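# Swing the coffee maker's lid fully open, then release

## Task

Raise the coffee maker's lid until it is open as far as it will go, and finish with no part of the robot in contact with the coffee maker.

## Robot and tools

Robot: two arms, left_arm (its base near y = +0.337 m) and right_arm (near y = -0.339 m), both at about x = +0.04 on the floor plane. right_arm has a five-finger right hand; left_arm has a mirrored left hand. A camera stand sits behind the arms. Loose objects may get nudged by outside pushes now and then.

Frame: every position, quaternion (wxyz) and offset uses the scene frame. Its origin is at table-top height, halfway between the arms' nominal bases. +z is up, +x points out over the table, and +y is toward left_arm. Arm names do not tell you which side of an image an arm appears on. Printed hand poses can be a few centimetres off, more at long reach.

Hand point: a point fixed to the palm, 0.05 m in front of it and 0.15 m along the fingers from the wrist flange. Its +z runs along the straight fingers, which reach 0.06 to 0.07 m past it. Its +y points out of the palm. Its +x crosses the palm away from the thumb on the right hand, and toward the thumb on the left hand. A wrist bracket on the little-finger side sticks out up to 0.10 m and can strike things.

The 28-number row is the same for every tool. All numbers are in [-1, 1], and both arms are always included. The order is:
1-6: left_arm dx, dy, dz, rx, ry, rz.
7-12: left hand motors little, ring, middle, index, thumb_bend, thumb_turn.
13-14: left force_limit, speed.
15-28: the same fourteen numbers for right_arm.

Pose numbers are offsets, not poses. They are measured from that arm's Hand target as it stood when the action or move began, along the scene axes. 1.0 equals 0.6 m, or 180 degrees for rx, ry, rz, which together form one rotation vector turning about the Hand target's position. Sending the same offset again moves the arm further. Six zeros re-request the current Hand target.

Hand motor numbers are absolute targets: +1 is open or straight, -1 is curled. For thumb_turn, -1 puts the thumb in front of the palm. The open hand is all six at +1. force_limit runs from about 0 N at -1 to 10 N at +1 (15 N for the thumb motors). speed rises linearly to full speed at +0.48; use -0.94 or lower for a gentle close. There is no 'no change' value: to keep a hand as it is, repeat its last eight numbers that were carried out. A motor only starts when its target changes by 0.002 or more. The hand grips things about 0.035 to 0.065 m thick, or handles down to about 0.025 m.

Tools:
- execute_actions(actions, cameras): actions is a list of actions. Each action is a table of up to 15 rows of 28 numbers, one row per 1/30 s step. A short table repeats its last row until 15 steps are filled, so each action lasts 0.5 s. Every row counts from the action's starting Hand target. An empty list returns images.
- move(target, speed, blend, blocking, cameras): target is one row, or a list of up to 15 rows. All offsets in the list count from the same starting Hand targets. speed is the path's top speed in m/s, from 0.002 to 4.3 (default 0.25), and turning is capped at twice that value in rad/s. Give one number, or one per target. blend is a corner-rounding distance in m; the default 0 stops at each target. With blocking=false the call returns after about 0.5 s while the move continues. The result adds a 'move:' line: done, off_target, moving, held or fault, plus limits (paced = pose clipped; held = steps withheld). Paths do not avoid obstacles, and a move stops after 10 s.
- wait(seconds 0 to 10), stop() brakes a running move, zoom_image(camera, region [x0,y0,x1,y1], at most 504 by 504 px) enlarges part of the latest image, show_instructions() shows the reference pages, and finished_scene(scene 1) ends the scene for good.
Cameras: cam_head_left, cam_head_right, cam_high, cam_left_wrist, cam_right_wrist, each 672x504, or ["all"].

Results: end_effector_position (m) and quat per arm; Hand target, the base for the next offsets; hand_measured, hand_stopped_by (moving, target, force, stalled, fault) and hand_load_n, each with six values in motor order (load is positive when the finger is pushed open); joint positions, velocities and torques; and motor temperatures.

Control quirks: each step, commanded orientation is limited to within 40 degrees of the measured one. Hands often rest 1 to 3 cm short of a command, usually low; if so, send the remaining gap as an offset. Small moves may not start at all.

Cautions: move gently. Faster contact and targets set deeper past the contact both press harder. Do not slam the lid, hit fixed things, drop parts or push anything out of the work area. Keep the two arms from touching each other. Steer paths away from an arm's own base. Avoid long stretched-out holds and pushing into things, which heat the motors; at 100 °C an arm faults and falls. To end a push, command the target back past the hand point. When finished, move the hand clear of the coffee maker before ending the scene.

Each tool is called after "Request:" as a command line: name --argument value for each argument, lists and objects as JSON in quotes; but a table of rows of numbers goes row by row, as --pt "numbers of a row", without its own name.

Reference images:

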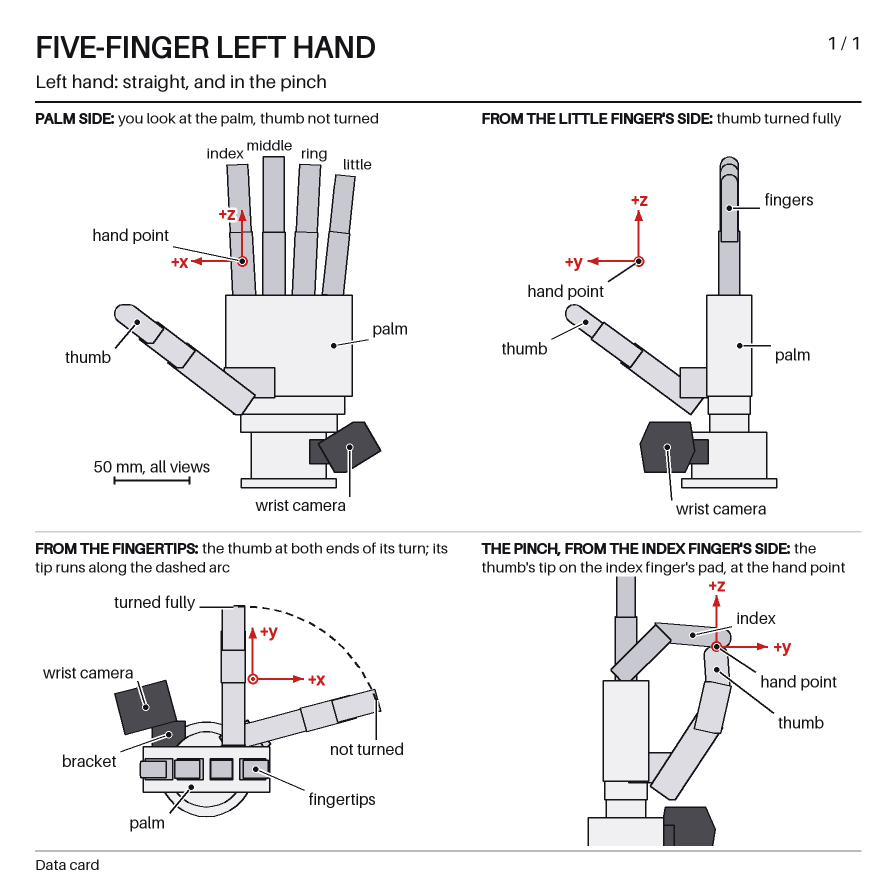

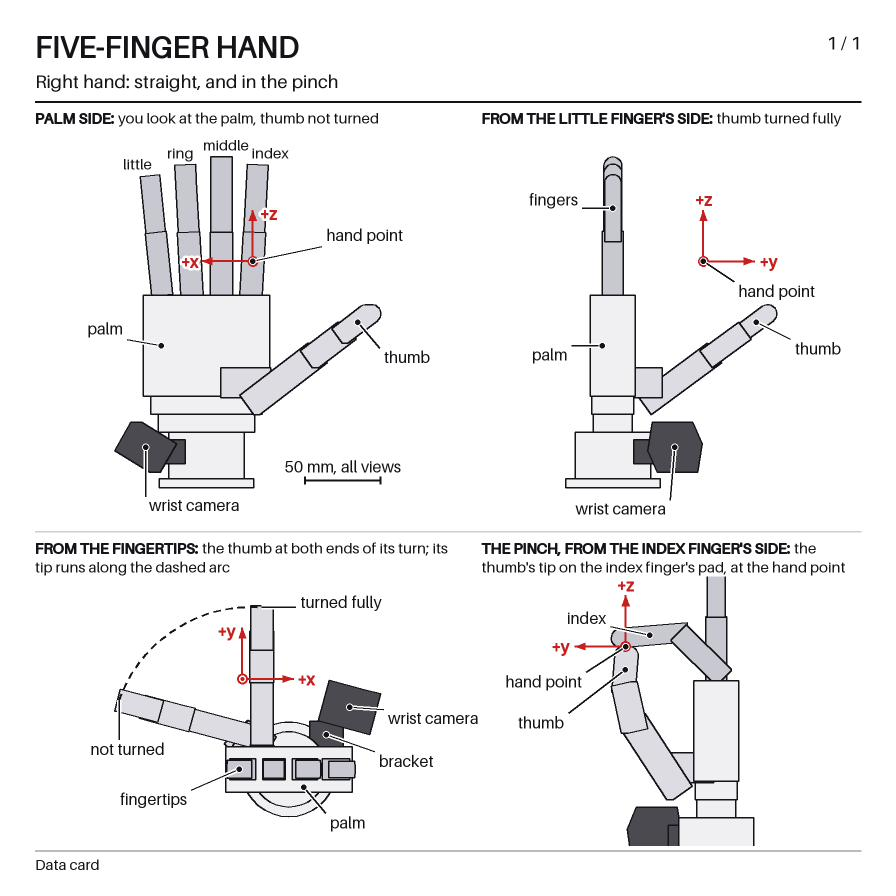

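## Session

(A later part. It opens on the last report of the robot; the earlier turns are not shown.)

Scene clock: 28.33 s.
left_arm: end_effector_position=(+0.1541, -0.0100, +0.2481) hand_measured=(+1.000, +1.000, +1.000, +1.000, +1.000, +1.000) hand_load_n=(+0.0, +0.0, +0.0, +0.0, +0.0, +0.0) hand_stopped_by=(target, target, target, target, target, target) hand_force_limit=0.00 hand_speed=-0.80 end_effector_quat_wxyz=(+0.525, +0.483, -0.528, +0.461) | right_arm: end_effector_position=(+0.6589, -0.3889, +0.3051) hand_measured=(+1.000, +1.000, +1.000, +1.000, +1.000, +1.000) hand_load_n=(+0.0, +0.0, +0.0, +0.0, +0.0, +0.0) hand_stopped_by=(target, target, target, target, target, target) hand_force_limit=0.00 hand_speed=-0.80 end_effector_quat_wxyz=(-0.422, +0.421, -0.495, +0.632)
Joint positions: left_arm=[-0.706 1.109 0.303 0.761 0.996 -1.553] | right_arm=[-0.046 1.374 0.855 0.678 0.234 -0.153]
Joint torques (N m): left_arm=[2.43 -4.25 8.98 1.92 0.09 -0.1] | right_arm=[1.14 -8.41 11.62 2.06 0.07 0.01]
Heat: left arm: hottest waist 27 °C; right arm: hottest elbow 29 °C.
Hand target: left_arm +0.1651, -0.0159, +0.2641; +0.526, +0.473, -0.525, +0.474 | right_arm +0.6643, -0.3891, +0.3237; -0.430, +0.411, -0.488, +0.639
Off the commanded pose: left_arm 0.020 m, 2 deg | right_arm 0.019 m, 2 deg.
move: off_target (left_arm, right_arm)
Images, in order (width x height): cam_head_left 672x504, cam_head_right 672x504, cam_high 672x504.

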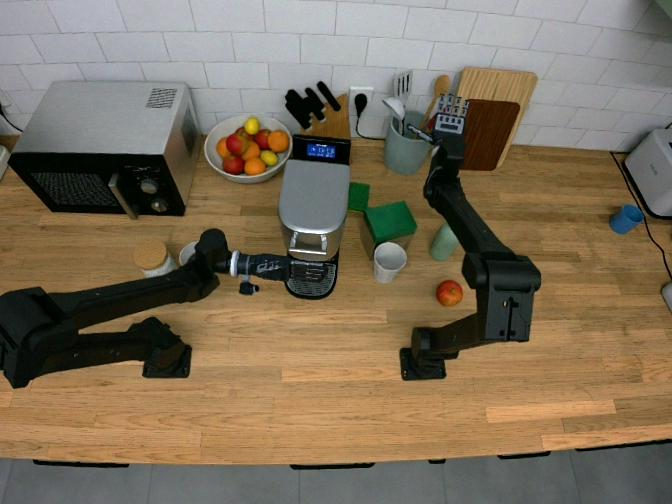

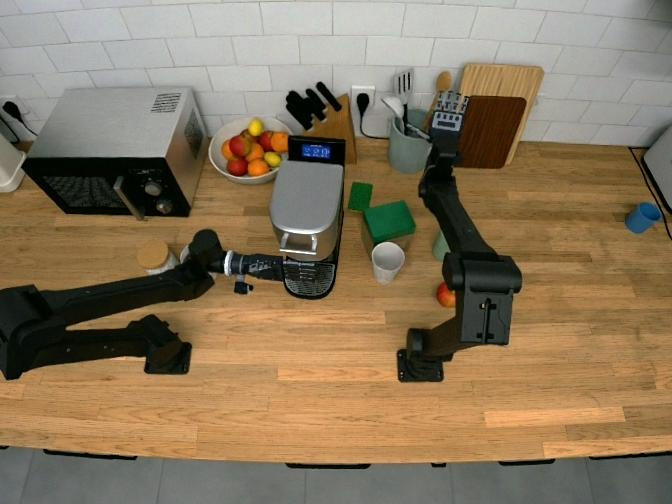

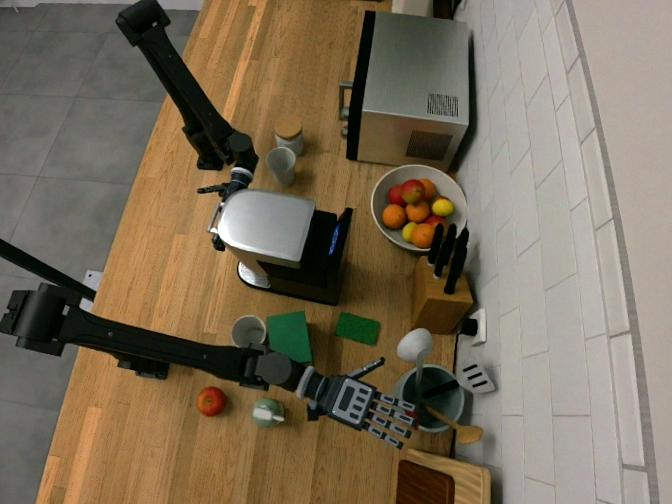

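Request:
move --target '[0.0117,-0.0017,0.06,0,0,0,1,1,1,1,1,1,0,-0.8,0,0,0,0,0,0,1,1,1,1,1,1,0,-0.8]' --speed 0.12 --cameras '["cam_head_left","cam_head_right","cam_high"]'

Request:
zoom_image --camera "cam_head_left" --region '[250, 210, 350, 300]'

Request:
zoom_image --camera "cam_head_right" --region '[250, 210, 350, 300]'

Request:
zoom_image --camera "cam_high" --region '[170, 160, 270, 260]'

Scene clock: 30.10 s.
left_arm: end_effector_position=(+0.1623, -0.0132, +0.2794) hand_measured=(+1.000, +1.000, +1.000, +1.000, +1.000, +1.000) hand_load_n=(+0.0, +0.0, +0.0, +0.0, +0.0, +0.0) hand_stopped_by=(target, target, target, target, target, target) hand_force_limit=0.00 hand_speed=-0.80 end_effector_quat_wxyz=(+0.527, +0.483, -0.526, +0.460) | right_arm: end_effector_position=(+0.6589, -0.3889, +0.3051) hand_measured=(+1.000, +1.000, +1.000, +1.000, +1.000, +1.000) hand_load_n=(+0.0, +0.0, +0.0, +0.0, +0.0, -0.5) hand_stopped_by=(target, target, target, target, target, target) hand_force_limit=0.00 hand_speed=-0.80 end_effector_quat_wxyz=(-0.422, +0.421, -0.495, +0.632)
Joint positions: left_arm=[-0.696 1.037 0.368 0.629 1.009 -1.563] | right_arm=[-0.046 1.374 0.855 0.678 0.234 -0.153]
Joint torques (N m): left_arm=[2.61 -5.25 9.89 1.02 0.09 -0.03] | right_arm=[1.2 -8.59 11.6 1.94 0.09 0.02]
Heat: left arm: hottest waist 27 °C; right arm: hottest elbow 30 °C.
Hand target: left_arm +0.1719, -0.0169, +0.3000; +0.526, +0.473, -0.525, +0.473 | right_arm +0.6643, -0.3891, +0.3237; -0.430, +0.411, -0.488, +0.639
Off the commanded pose: left_arm 0.023 m, 2 deg | right_arm 0.019 m, 2 deg.
move: off_target (left_arm, right_arm)
Images, in order (width x height): cam_head_left 672x504, cam_head_right 672x504, cam_high 672x504.

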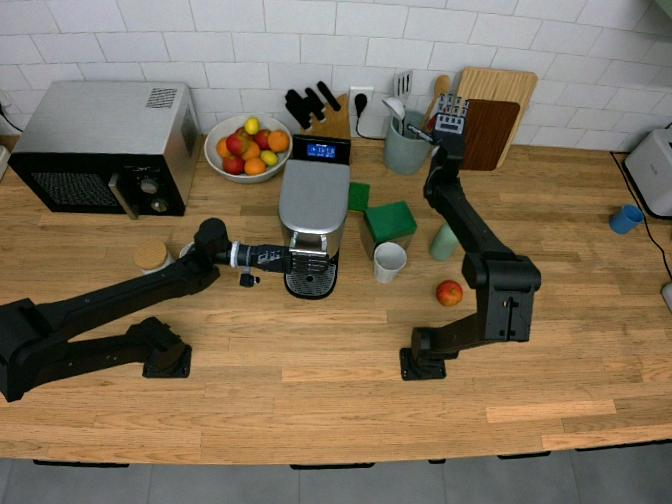

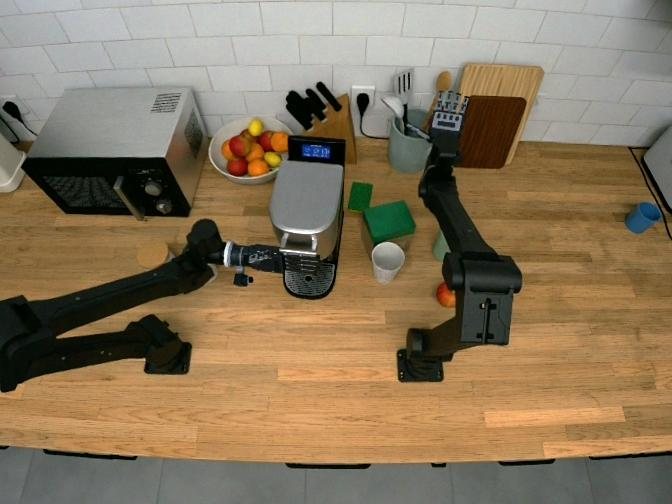

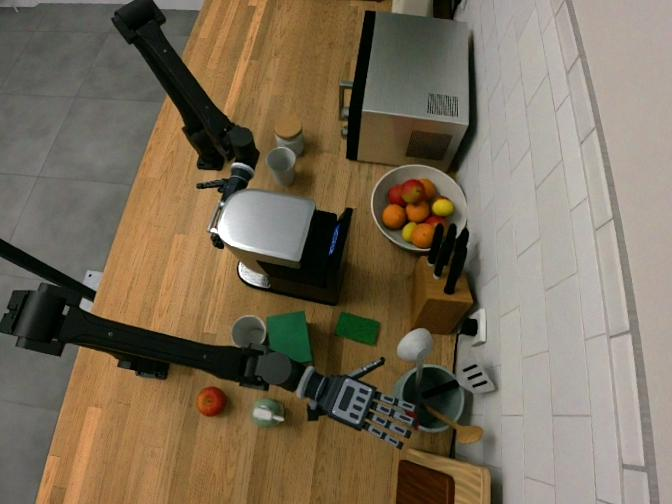

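Scaled by 5.040 from the camera's 672x504 image, which has a finer 960x720 frame.

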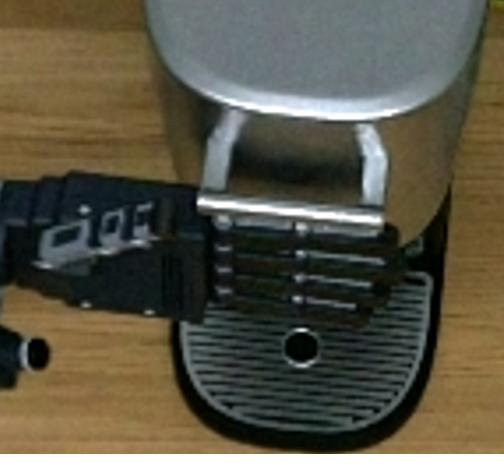

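Scaled by 5.040 from the camera's 672x504 image, which has a finer 960x720 frame.

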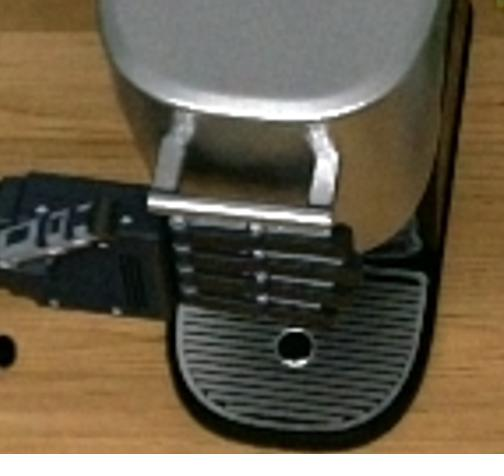

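Scaled by 5.040 from the camera's 672x504 image, which has a finer 960x720 frame.

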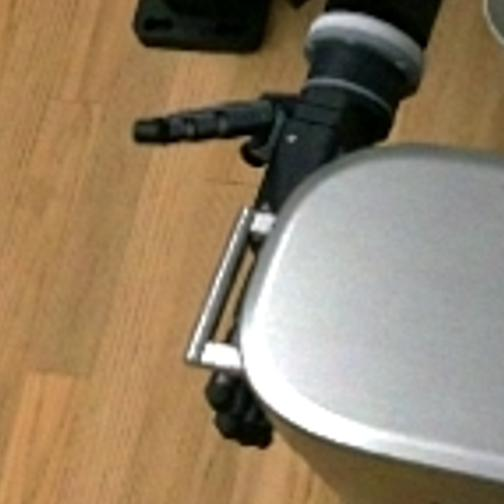

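Request:
move --pt "0.015 -0.0015 0.0 0 0 0 1 1 1 1 1 1 0 -0.8 0 0 0 0 0 0 1 1 1 1 1 1 0 -0.8" --pt "0.015 -0.0015 0.075 0 0 0 1 1 1 1 1 1 0 -0.8 0 0 0 0 0 0 1 1 1 1 1 1 0 -0.8" --pt "0.0199 -0.0021 0.1167 0 0 0 1 1 1 1 1 1 0 -0.8 0 0 0 0 0 0 1 1 1 1 1 1 0 -0.8" --speed 0.08 --blend '[0.005,0.01,0]' --cameras '["cam_head_left","cam_head_right","cam_high"]'

Request:
zoom_image --camera "cam_head_left" --region '[240, 150, 370, 300]'

Request:
zoom_image --camera "cam_high" --region '[170, 140, 350, 300]'

Scene clock: 33.07 s.
left_arm: end_effector_position=(+0.1740, -0.0146, +0.3425) hand_measured=(+1.000, +1.000, +1.000, +1.000, +1.000, +1.000) hand_load_n=(+0.0, +0.0, +0.0, +0.0, +0.0, -0.5) hand_stopped_by=(target, target, target, target, target, target) hand_force_limit=0.00 hand_speed=-0.80 end_effector_quat_wxyz=(+0.530, +0.485, -0.526, +0.455) | right_arm: end_effector_position=(+0.6589, -0.3889, +0.3051) hand_measured=(+1.000, +1.000, +1.000, +1.000, +1.000, +1.000) hand_load_n=(-0.5, +0.0, +0.0, +0.0, +0.0, +0.0) hand_stopped_by=(target, target, target, target, target, target) hand_force_limit=0.00 hand_speed=-0.80 end_effector_quat_wxyz=(-0.422, +0.421, -0.495, +0.632)
Joint positions: left_arm=[-0.673 0.93 0.507 0.375 1.039 -1.565] | right_arm=[-0.046 1.374 0.855 0.678 0.234 -0.153]
Joint torques (N m): left_arm=[2.55 -4.6 11.75 0.9 -0.13 -0.02] | right_arm=[0.91 -8.41 11.54 1.96 0.09 0.03]
Heat: left arm: hottest waist 27 °C; right arm: hottest elbow 30 °C.
Hand target: left_arm +0.1838, -0.0182, +0.3701; +0.526, +0.473, -0.525, +0.474 | right_arm +0.6643, -0.3891, +0.3237; -0.430, +0.411, -0.488, +0.639
Off the commanded pose: left_arm 0.029 m, 3 deg | right_arm 0.019 m, 2 deg.
move: off_target (left_arm, right_arm); blend cut to 0.0049 m at target 1
Images, in order (width x height): cam_head_left 672x504, cam_head_right 672x504, cam_high 672x504.

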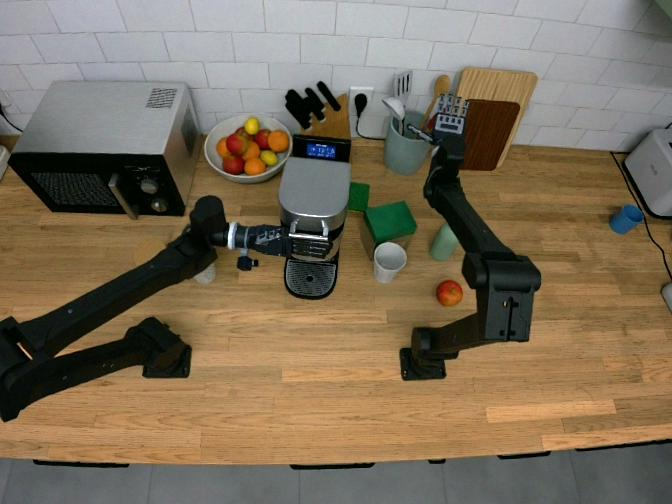

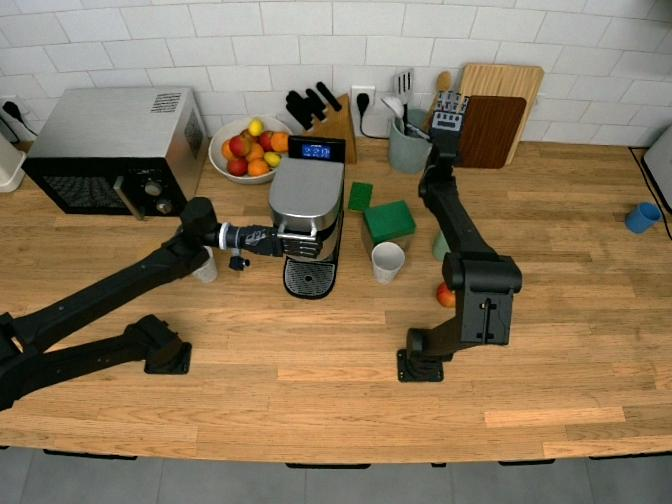

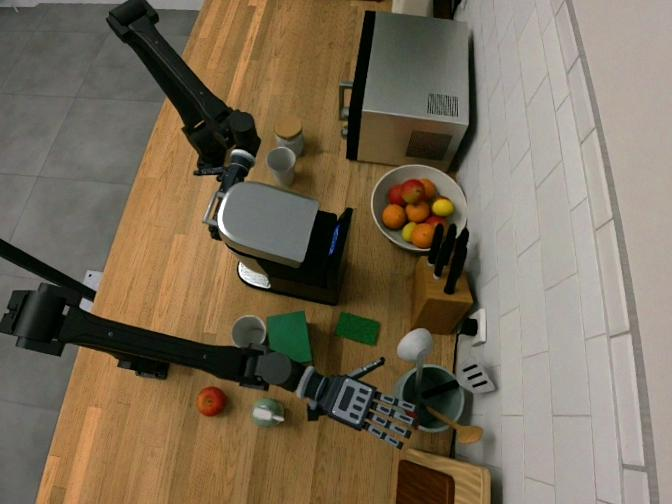

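Scaled by 3.360 from the camera's 672x504 image, which has a finer 960x720 frame.

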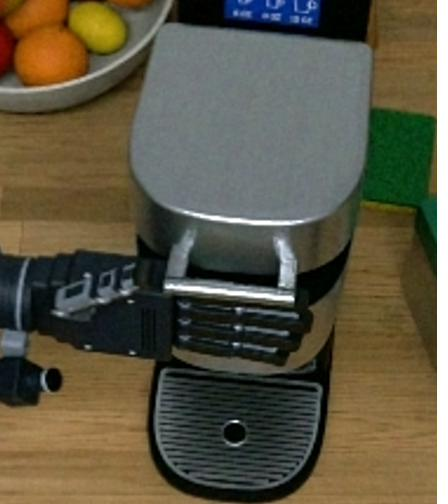

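Scaled by 2.800 from the camera's 672x504 image, which has a finer 960x720 frame.

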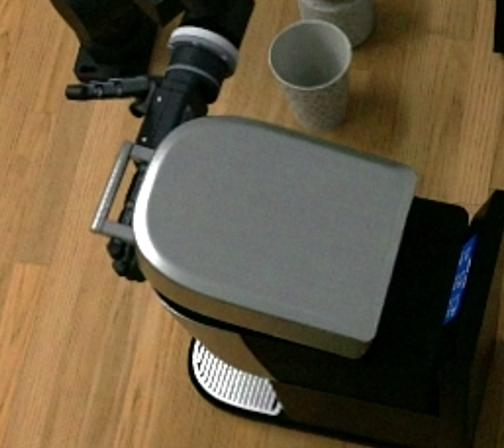

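Request:
move --pt "0.0141 -0.0015 0.0345 0 0 0 1 1 1 1 1 1 0 -0.8 0 0 0 0 0 0 1 1 1 1 1 1 0 -0.8" --pt "0.0423 -0.0044 0.0947 0 0 0 1 1 1 1 1 1 0 -0.8 0 0 0 0 0 0 1 1 1 1 1 1 0 -0.8" --pt "0.0733 -0.0077 0.137 0 0 0 1 1 1 1 1 1 0 -0.8 0 0 0 0 0 0 1 1 1 1 1 1 0 -0.8" --speed 0.1 --blend '[0.01,0.01,0]' --cameras '["cam_head_left","cam_head_right","cam_high"]'

Request:
zoom_image --camera "cam_head_left" --region '[230, 130, 370, 300]'

Request:
zoom_image --camera "cam_high" --region '[170, 120, 370, 310]'

Scene clock: 35.53 s.
left_arm: end_effector_position=(+0.2213, -0.0212, +0.4306) hand_measured=(+1.000, +1.000, +1.000, +1.000, +1.000, +1.000) hand_load_n=(+0.0, +0.0, +0.0, +0.0, +0.0, +0.0) hand_stopped_by=(target, target, target, target, target, target) hand_force_limit=0.00 hand_speed=-0.80 end_effector_quat_wxyz=(+0.532, +0.485, -0.522, +0.458) | right_arm: end_effector_position=(+0.6589, -0.3889, +0.3051) hand_measured=(+1.000, +1.000, +1.000, +1.000, +1.000, +1.000) hand_load_n=(+0.0, +0.0, +0.0, +0.0, +0.0, +0.0) hand_stopped_by=(target, target, target, target, target, target) hand_force_limit=0.00 hand_speed=-0.80 end_effector_quat_wxyz=(-0.422, +0.421, -0.495, +0.632)
Joint positions: left_arm=[-0.6 0.976 0.767 0.177 1.105 -1.579] | right_arm=[-0.046 1.374 0.855 0.678 0.234 -0.153]
Joint torques (N m): left_arm=[2.32 -5.25 11.9 0.95 -0.02 0.1] | right_arm=[1.44 -8.35 11.54 1.96 0.06 0.01]
Heat: left arm: hottest waist 27 °C; right arm: hottest elbow 31 °C.
Hand target: left_arm +0.2279, -0.0229, +0.4521; +0.526, +0.473, -0.525, +0.473 | right_arm +0.6643, -0.3891, +0.3237; -0.430, +0.411, -0.488, +0.639
Off the commanded pose: left_arm 0.023 m, 2 deg | right_arm 0.019 m, 2 deg.
move: off_target (left_arm, right_arm)
Images, in order (width x height): cam_head_left 672x504, cam_head_right 672x504, cam_high 672x504.

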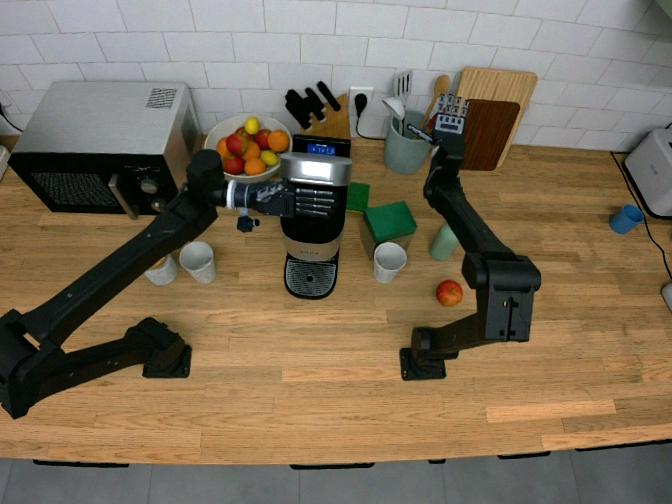

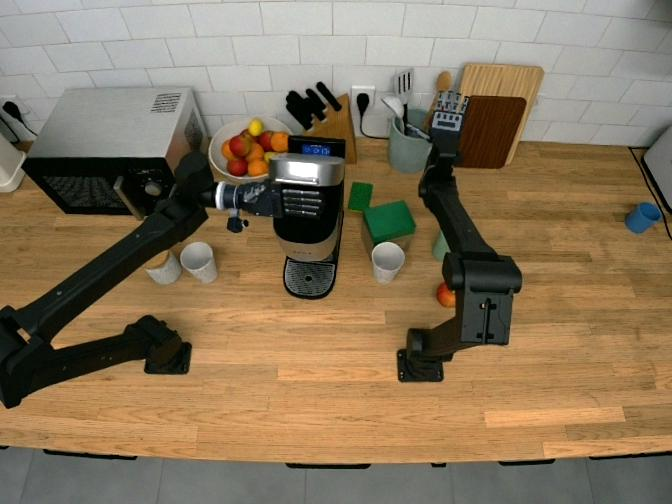

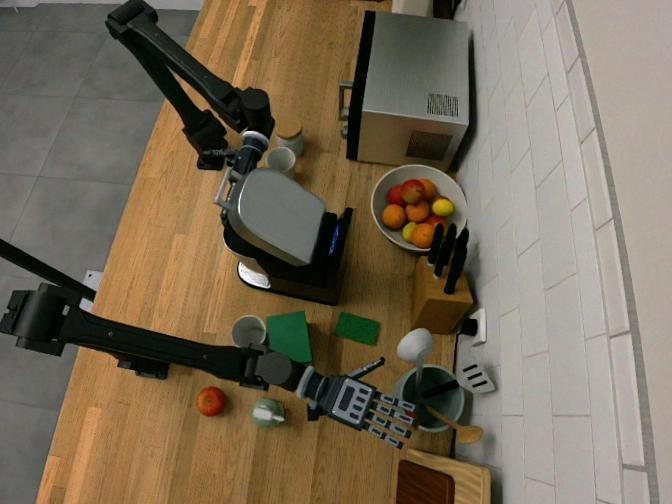

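Scaled by 2.965 from the camera's 672x504 image, which has a finer 960x720 frame.

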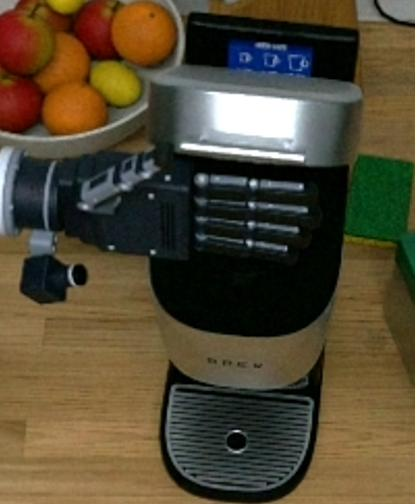

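Scaled by 2.520 from the camera's 672x504 image, which has a finer 960x720 frame.

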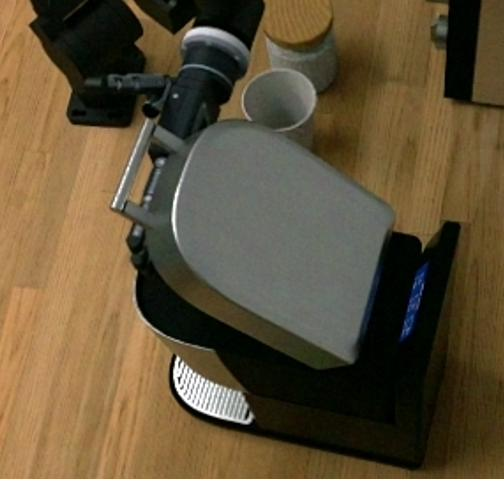

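Request:
move --pt "0.0489 -0.0051 0.0623 0 0 0 1 1 1 1 1 1 0 -0.8 0 0 0 0 0 0 1 1 1 1 1 1 0 -0.8" --pt "0.0983 -0.0103 0.1048 0 0 0 1 1 1 1 1 1 0 -0.8 0 0 0 0 0 0 1 1 1 1 1 1 0 -0.8" --pt "0.1547 -0.0163 0.138 0 0 0 1 1 1 1 1 1 0 -0.8 0 0 0 0 0 0 1 1 1 1 1 1 0 -0.8" --speed 0.12 --blend '[0.015,0.015,0]' --cameras '["cam_head_left","cam_head_right","cam_high"]'

Request:
zoom_image --camera "cam_head_left" --region '[230, 80, 370, 250]'

Request:
zoom_image --camera "cam_high" --region '[170, 100, 370, 310]'

Scene clock: 38.03 s.
left_arm: end_effector_position=(+0.3150, -0.0326, +0.5151) hand_measured=(+1.000, +1.000, +1.000, +1.000, +1.000, +1.000) hand_load_n=(+0.0, +0.0, +0.0, +0.0, +0.0, +0.0) hand_stopped_by=(target, target, target, target, target, target) hand_force_limit=0.00 hand_speed=-0.80 end_effector_quat_wxyz=(+0.531, +0.484, -0.521, +0.461) | right_arm: end_effector_position=(+0.6589, -0.3889, +0.3051) hand_measured=(+1.000, +1.000, +1.000, +1.000, +1.000, +1.000) hand_load_n=(+0.0, +0.0, +0.0, +0.0, +0.0, +0.0) hand_stopped_by=(target, target, target, target, target, target) hand_force_limit=0.00 hand_speed=-0.80 end_effector_quat_wxyz=(-0.422, +0.421, -0.495, +0.632)
Joint positions: left_arm=[-0.497 1.191 1.136 0.028 1.205 -1.579] | right_arm=[-0.046 1.374 0.855 0.678 0.234 -0.153]
Joint torques (N m): left_arm=[2.37 -8.29 12.11 0.79 0.09 0.08] | right_arm=[0.97 -8.23 11.59 2.09 0.07 0.01]
Heat: left arm: hottest elbow 28 °C; right arm: hottest elbow 31 °C.
Hand target: left_arm +0.3208, -0.0326, +0.5350; +0.526, +0.473, -0.525, +0.473 | right_arm +0.6643, -0.3891, +0.3237; -0.430, +0.411, -0.488, +0.639
Off the commanded pose: left_arm 0.021 m, 2 deg | right_arm 0.019 m, 2 deg.
move: off_target (left_arm, right_arm)
Images, in order (width x height): cam_head_left 672x504, cam_head_right 672x504, cam_high 672x504.

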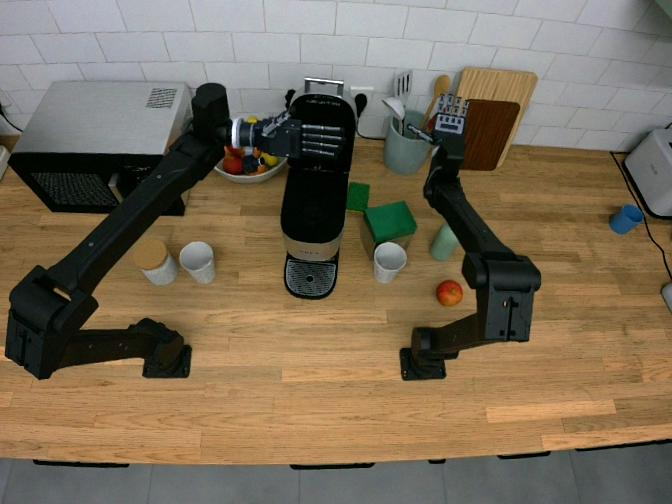

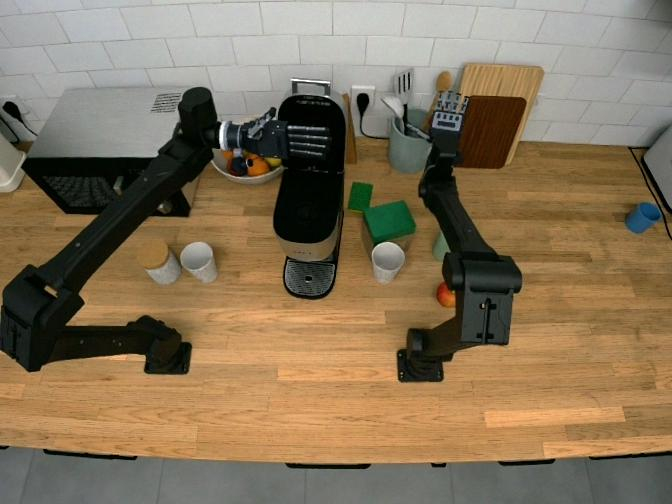

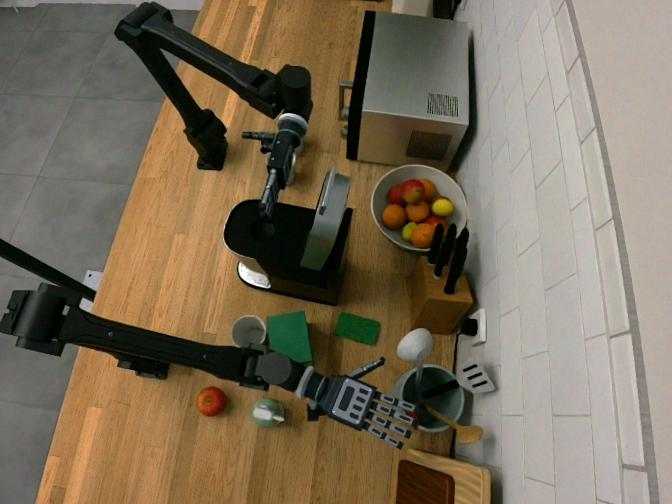

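Scaled by 2.965 from the camera's 672x504 image, which has a finer 960x720 frame.

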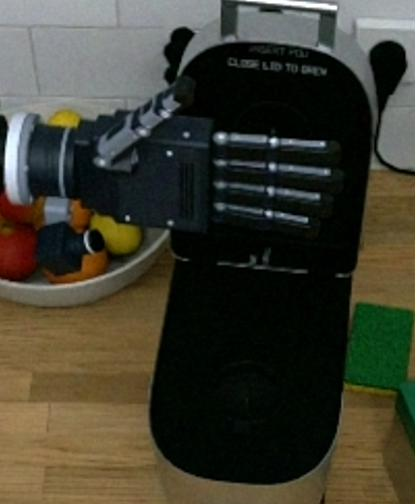

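Scaled by 2.400 from the camera's 672x504 image, which has a finer 960x720 frame.

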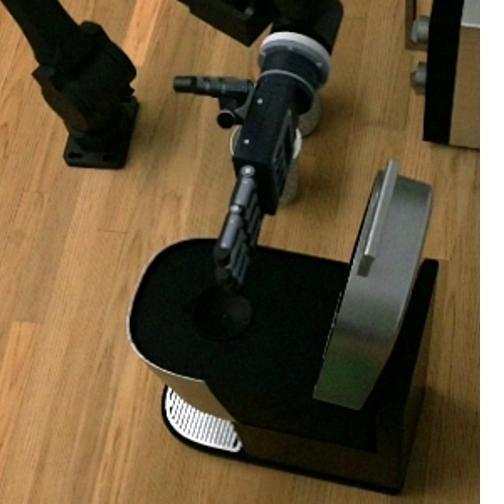

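Request:
move --target '[0.0663,-0.007,-0.02,0,0,0,1,1,1,1,1,1,0,-0.8,0,0,0,0,0,0,1,1,1,1,1,1,0,-0.8]' --speed 0.12 --cameras '["cam_head_left","cam_head_right","cam_high"]'

Request:
zoom_image --camera "cam_head_left" --region '[230, 60, 370, 230]'

Request:
zoom_image --camera "cam_high" --region '[170, 100, 370, 310]'

Scene clock: 39.53 s.
left_arm: end_effector_position=(+0.3566, -0.0381, +0.4997) hand_measured=(+1.000, +1.000, +1.000, +1.000, +1.000, +1.000) hand_load_n=(+0.0, +0.0, +0.0, +0.0, +0.0, +0.0) hand_stopped_by=(target, target, target, target, target, target) hand_force_limit=0.00 hand_speed=-0.80 end_effector_quat_wxyz=(+0.536, +0.494, -0.516, +0.451) | right_arm: end_effector_position=(+0.6589, -0.3889, +0.3051) hand_measured=(+1.000, +1.000, +1.000, +1.000, +1.000, +1.000) hand_load_n=(+0.0, +0.0, +0.0, +0.0, +0.0, +0.0) hand_stopped_by=(target, target, target, target, target, target) hand_force_limit=0.00 hand_speed=-0.80 end_effector_quat_wxyz=(-0.422, +0.421, -0.495, +0.632)
Joint positions: left_arm=[-0.465 1.297 1.192 0.047 1.237 -1.579] | right_arm=[-0.046 1.374 0.855 0.678 0.234 -0.153]
Joint torques (N m): left_arm=[2.26 -10.34 11.96 1.63 0.11 0.1] | right_arm=[1.49 -8.7 11.6 1.95 0.08 0.04]
Heat: left arm: hottest elbow 28 °C; right arm: hottest elbow 31 °C.
Hand target: left_arm +0.3605, -0.0368, +0.5230; +0.526, +0.473, -0.525, +0.473 | right_arm +0.6643, -0.3891, +0.3237; -0.430, +0.411, -0.488, +0.639
Off the commanded pose: left_arm 0.024 m, 4 deg | right_arm 0.019 m, 2 deg.
move: off_target (left_arm, right_arm)
Images, in order (width x height): cam_head_left 672x504, cam_head_right 672x504, cam_high 672x504.

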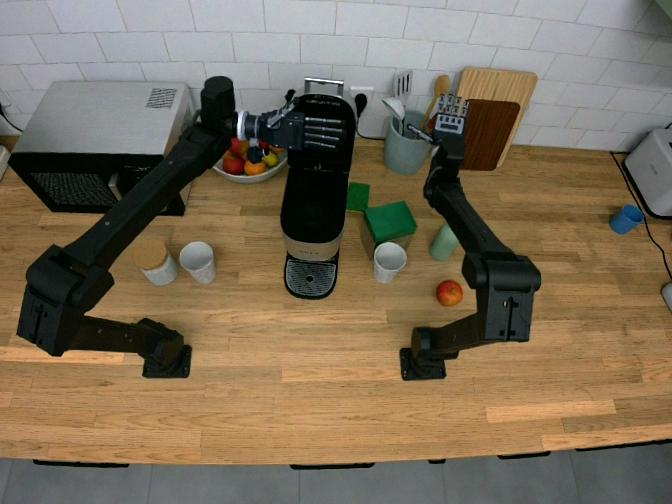

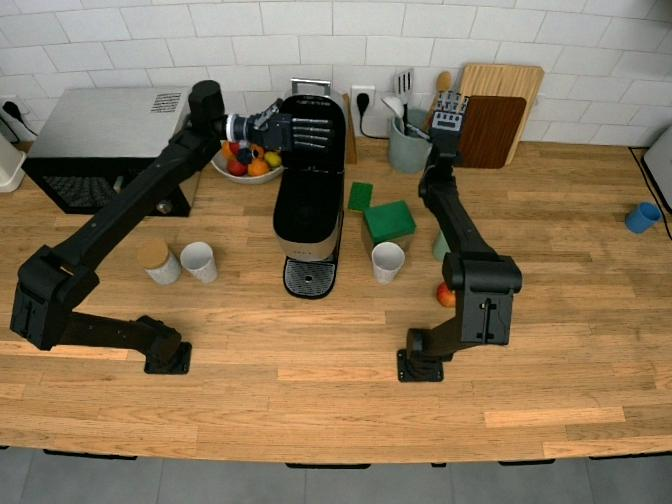

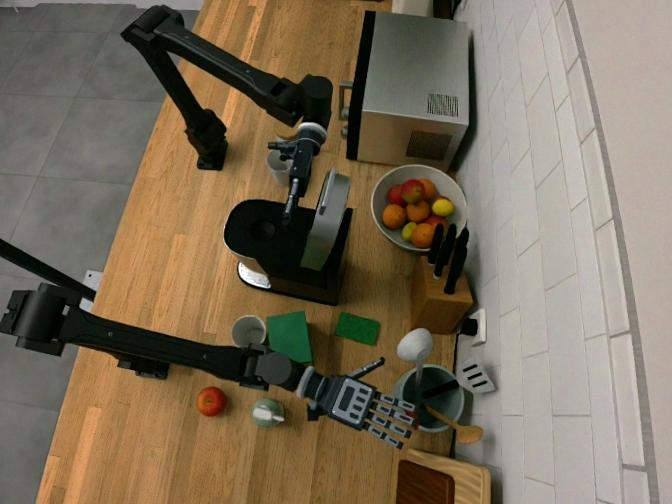

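Scaled by 2.965 from the camera's 672x504 image, which has a finer 960x720 frame.

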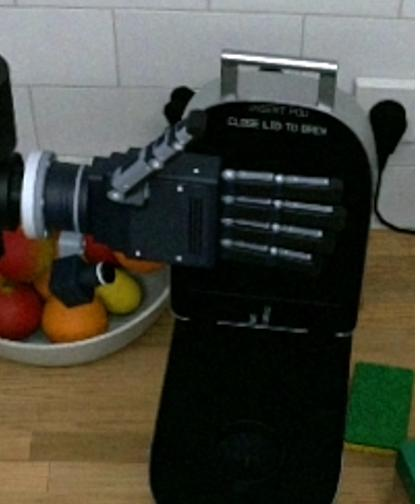

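Scaled by 2.400 from the camera's 672x504 image, which has a finer 960x720 frame.

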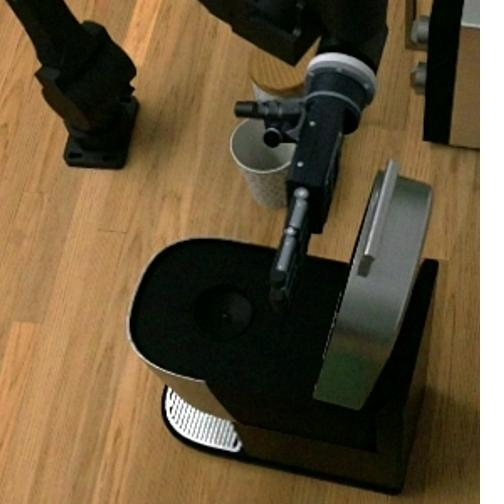

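Request:
move --target '[0.0663,-0.007,0.0,0,0,0,1,1,1,1,1,1,0,-0.8,0,0,0,0,0,0,1,1,1,1,1,1,0,-0.8]' --speed 0.08 --cameras '["cam_head_left","cam_head_right","cam_high"]'

Request:
zoom_image --camera "cam_head_left" --region '[230, 60, 370, 230]'

Request:
zoom_image --camera "cam_high" --region '[170, 100, 370, 310]'

Scene clock: 40.63 s.
left_arm: end_effector_position=(+0.3886, -0.0407, +0.5030) hand_measured=(+1.000, +1.000, +1.000, +1.000, +1.000, +1.000) hand_load_n=(+0.0, +0.0, +0.0, +0.0, +0.0, +0.0) hand_stopped_by=(target, target, target, target, target, target) hand_force_limit=0.00 hand_speed=-0.80 end_effector_quat_wxyz=(+0.538, +0.488, -0.519, +0.451) | right_arm: end_effector_position=(+0.6589, -0.3889, +0.3051) hand_measured=(+1.000, +1.000, +1.000, +1.000, +1.000, +1.000) hand_load_n=(+0.0, +0.0, +0.0, +0.0, +0.0, +0.0) hand_stopped_by=(target, target, target, target, target, target) hand_force_limit=0.00 hand_speed=-0.80 end_effector_quat_wxyz=(-0.422, +0.421, -0.495, +0.632)
Joint positions: left_arm=[-0.441 1.382 1.278 0.055 1.272 -1.58] | right_arm=[-0.046 1.374 0.855 0.678 0.234 -0.153]
Joint torques (N m): left_arm=[2.55 -10.64 12.42 1.57 -0.21 0.09] | right_arm=[1.49 -8.35 11.51 2 0.07 0.03]
Heat: left arm: hottest elbow 28 °C; right arm: hottest elbow 31 °C.
Hand target: left_arm +0.4002, -0.0410, +0.5231; +0.526, +0.473, -0.525, +0.473 | right_arm +0.6643, -0.3891, +0.3237; -0.430, +0.411, -0.488, +0.639
Off the commanded pose: left_arm 0.023 m, 3 deg | right_arm 0.019 m, 2 deg.
move: off_target (left_arm, right_arm)
Images, in order (width x height): cam_head_left 672x504, cam_head_right 672x504, cam_high 672x504.

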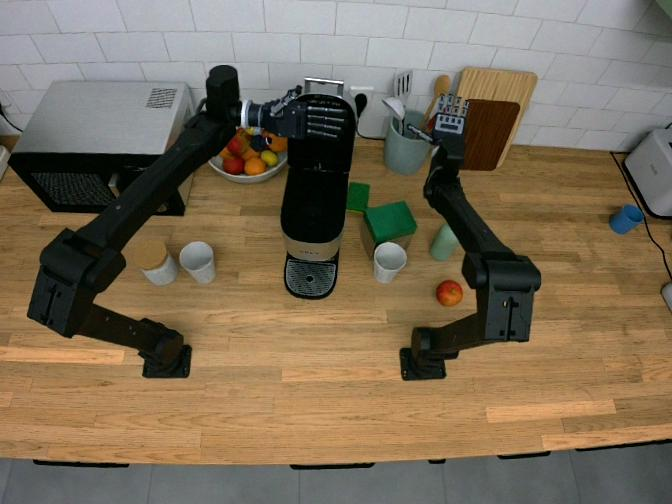

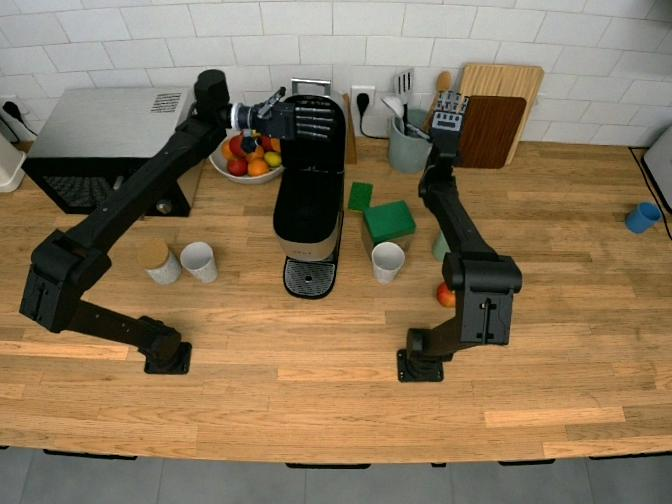

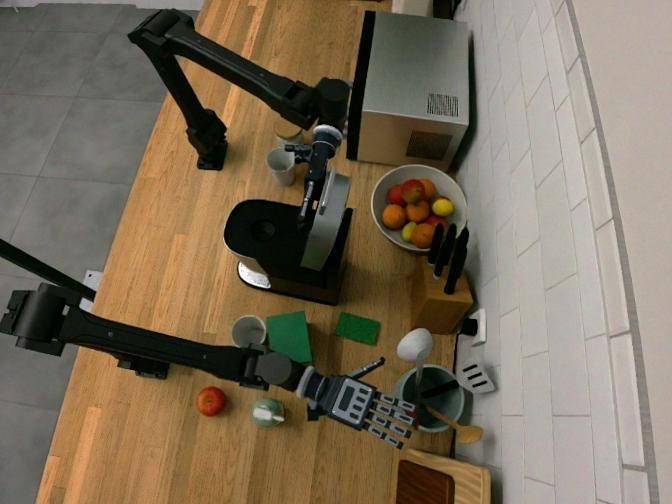

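Scaled by 2.965 from the camera's 672x504 image, which has a finer 960x720 frame.

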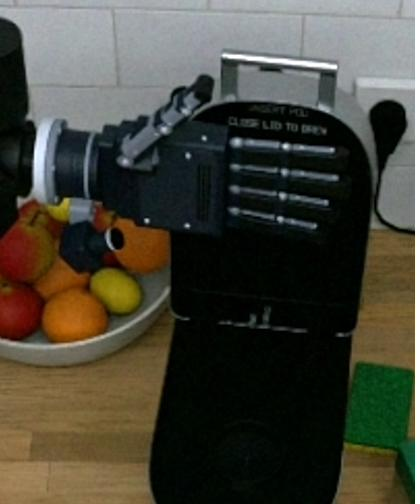

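Scaled by 2.400 from the camera's 672x504 image, which has a finer 960x720 frame.

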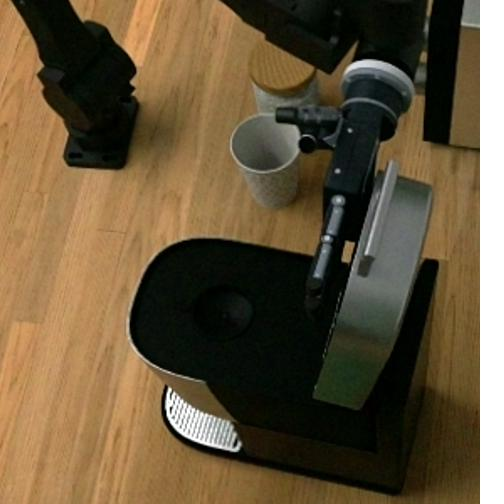

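Request:
move --target '[0.055,-0.0058,0.0,0,0,0,1,1,1,1,1,1,0,-0.8,0,0,0,0,0,0,1,1,1,1,1,1,0,-0.8]' --speed 0.06 --cameras '["cam_head_left","cam_head_right","cam_high"]'

Request:
zoom_image --camera "cam_head_left" --region '[230, 60, 370, 230]'

Request:
zoom_image --camera "cam_high" --region '[170, 100, 370, 310]'

Scene clock: 41.80 s.
left_arm: end_effector_position=(+0.4158, -0.0454, +0.5070) hand_measured=(+1.000, +1.000, +1.000, +1.000, +1.000, +1.000) hand_load_n=(+0.0, +0.0, +0.0, +0.0, +0.0, -0.5) hand_stopped_by=(target, target, target, target, target, target) hand_force_limit=0.00 hand_speed=-0.80 end_effector_quat_wxyz=(+0.539, +0.482, -0.523, +0.452) | right_arm: end_effector_position=(+0.6589, -0.3889, +0.3051) hand_measured=(+1.000, +1.000, +1.000, +1.000, +1.000, +1.000) hand_load_n=(+0.0, +0.0, +0.0, +0.0, +0.0, +0.0) hand_stopped_by=(target, target, target, target, target, target) hand_force_limit=0.00 hand_speed=-0.80 end_effector_quat_wxyz=(-0.422, +0.421, -0.495, +0.632)
Joint positions: left_arm=[-0.427 1.457 1.363 0.055 1.295 -1.58] | right_arm=[-0.046 1.374 0.855 0.678 0.234 -0.153]
Joint torques (N m): left_arm=[3.08 -11.28 12.56 1.44 -0.34 0.09] | right_arm=[1.26 -8.12 11.58 2.03 0.06 0.05]
Heat: left arm: hottest elbow 29 °C; right arm: hottest elbow 32 °C.
Hand target: left_arm +0.4333, -0.0444, +0.5231; +0.526, +0.473, -0.525, +0.474 | right_arm +0.6643, -0.3891, +0.3237; -0.430, +0.411, -0.488, +0.639
Off the commanded pose: left_arm 0.024 m, 3 deg | right_arm 0.019 m, 2 deg.
move: off_target (left_arm, right_arm)
Images, in order (width x height): cam_head_left 672x504, cam_head_right 672x504, cam_high 672x504.

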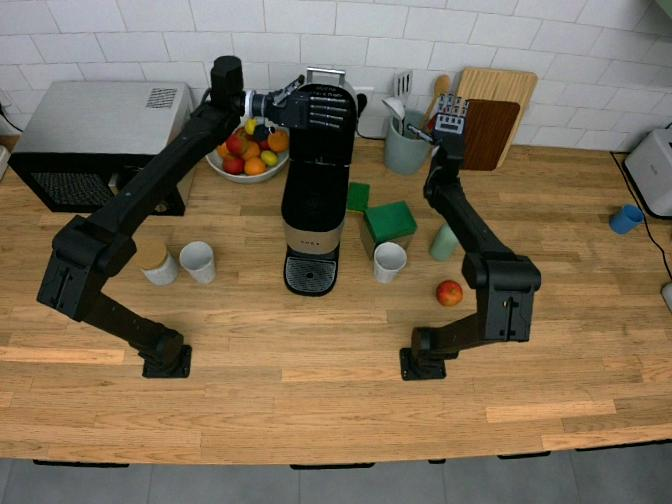

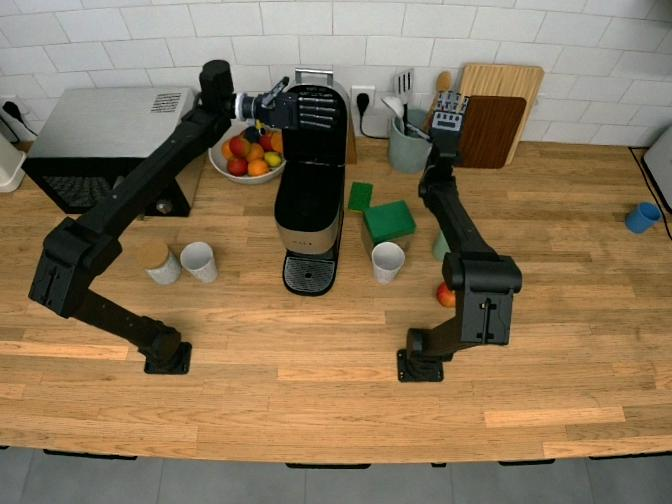

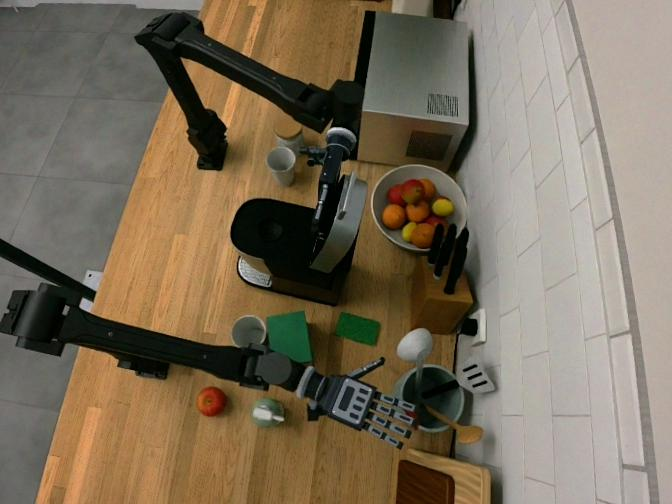

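Scaled by 2.965 from the camera's 672x504 image, which has a finer 960x720 frame.

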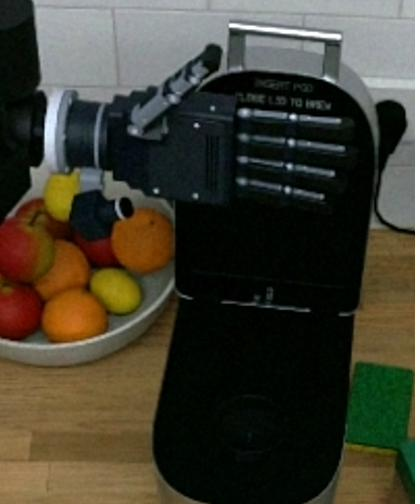

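Scaled by 2.400 from the camera's 672x504 image, which has a finer 960x720 frame.

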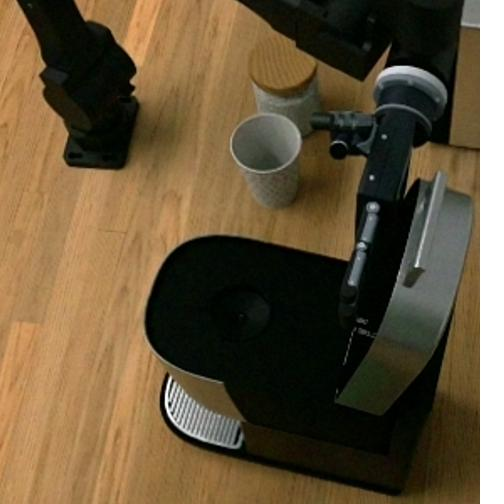

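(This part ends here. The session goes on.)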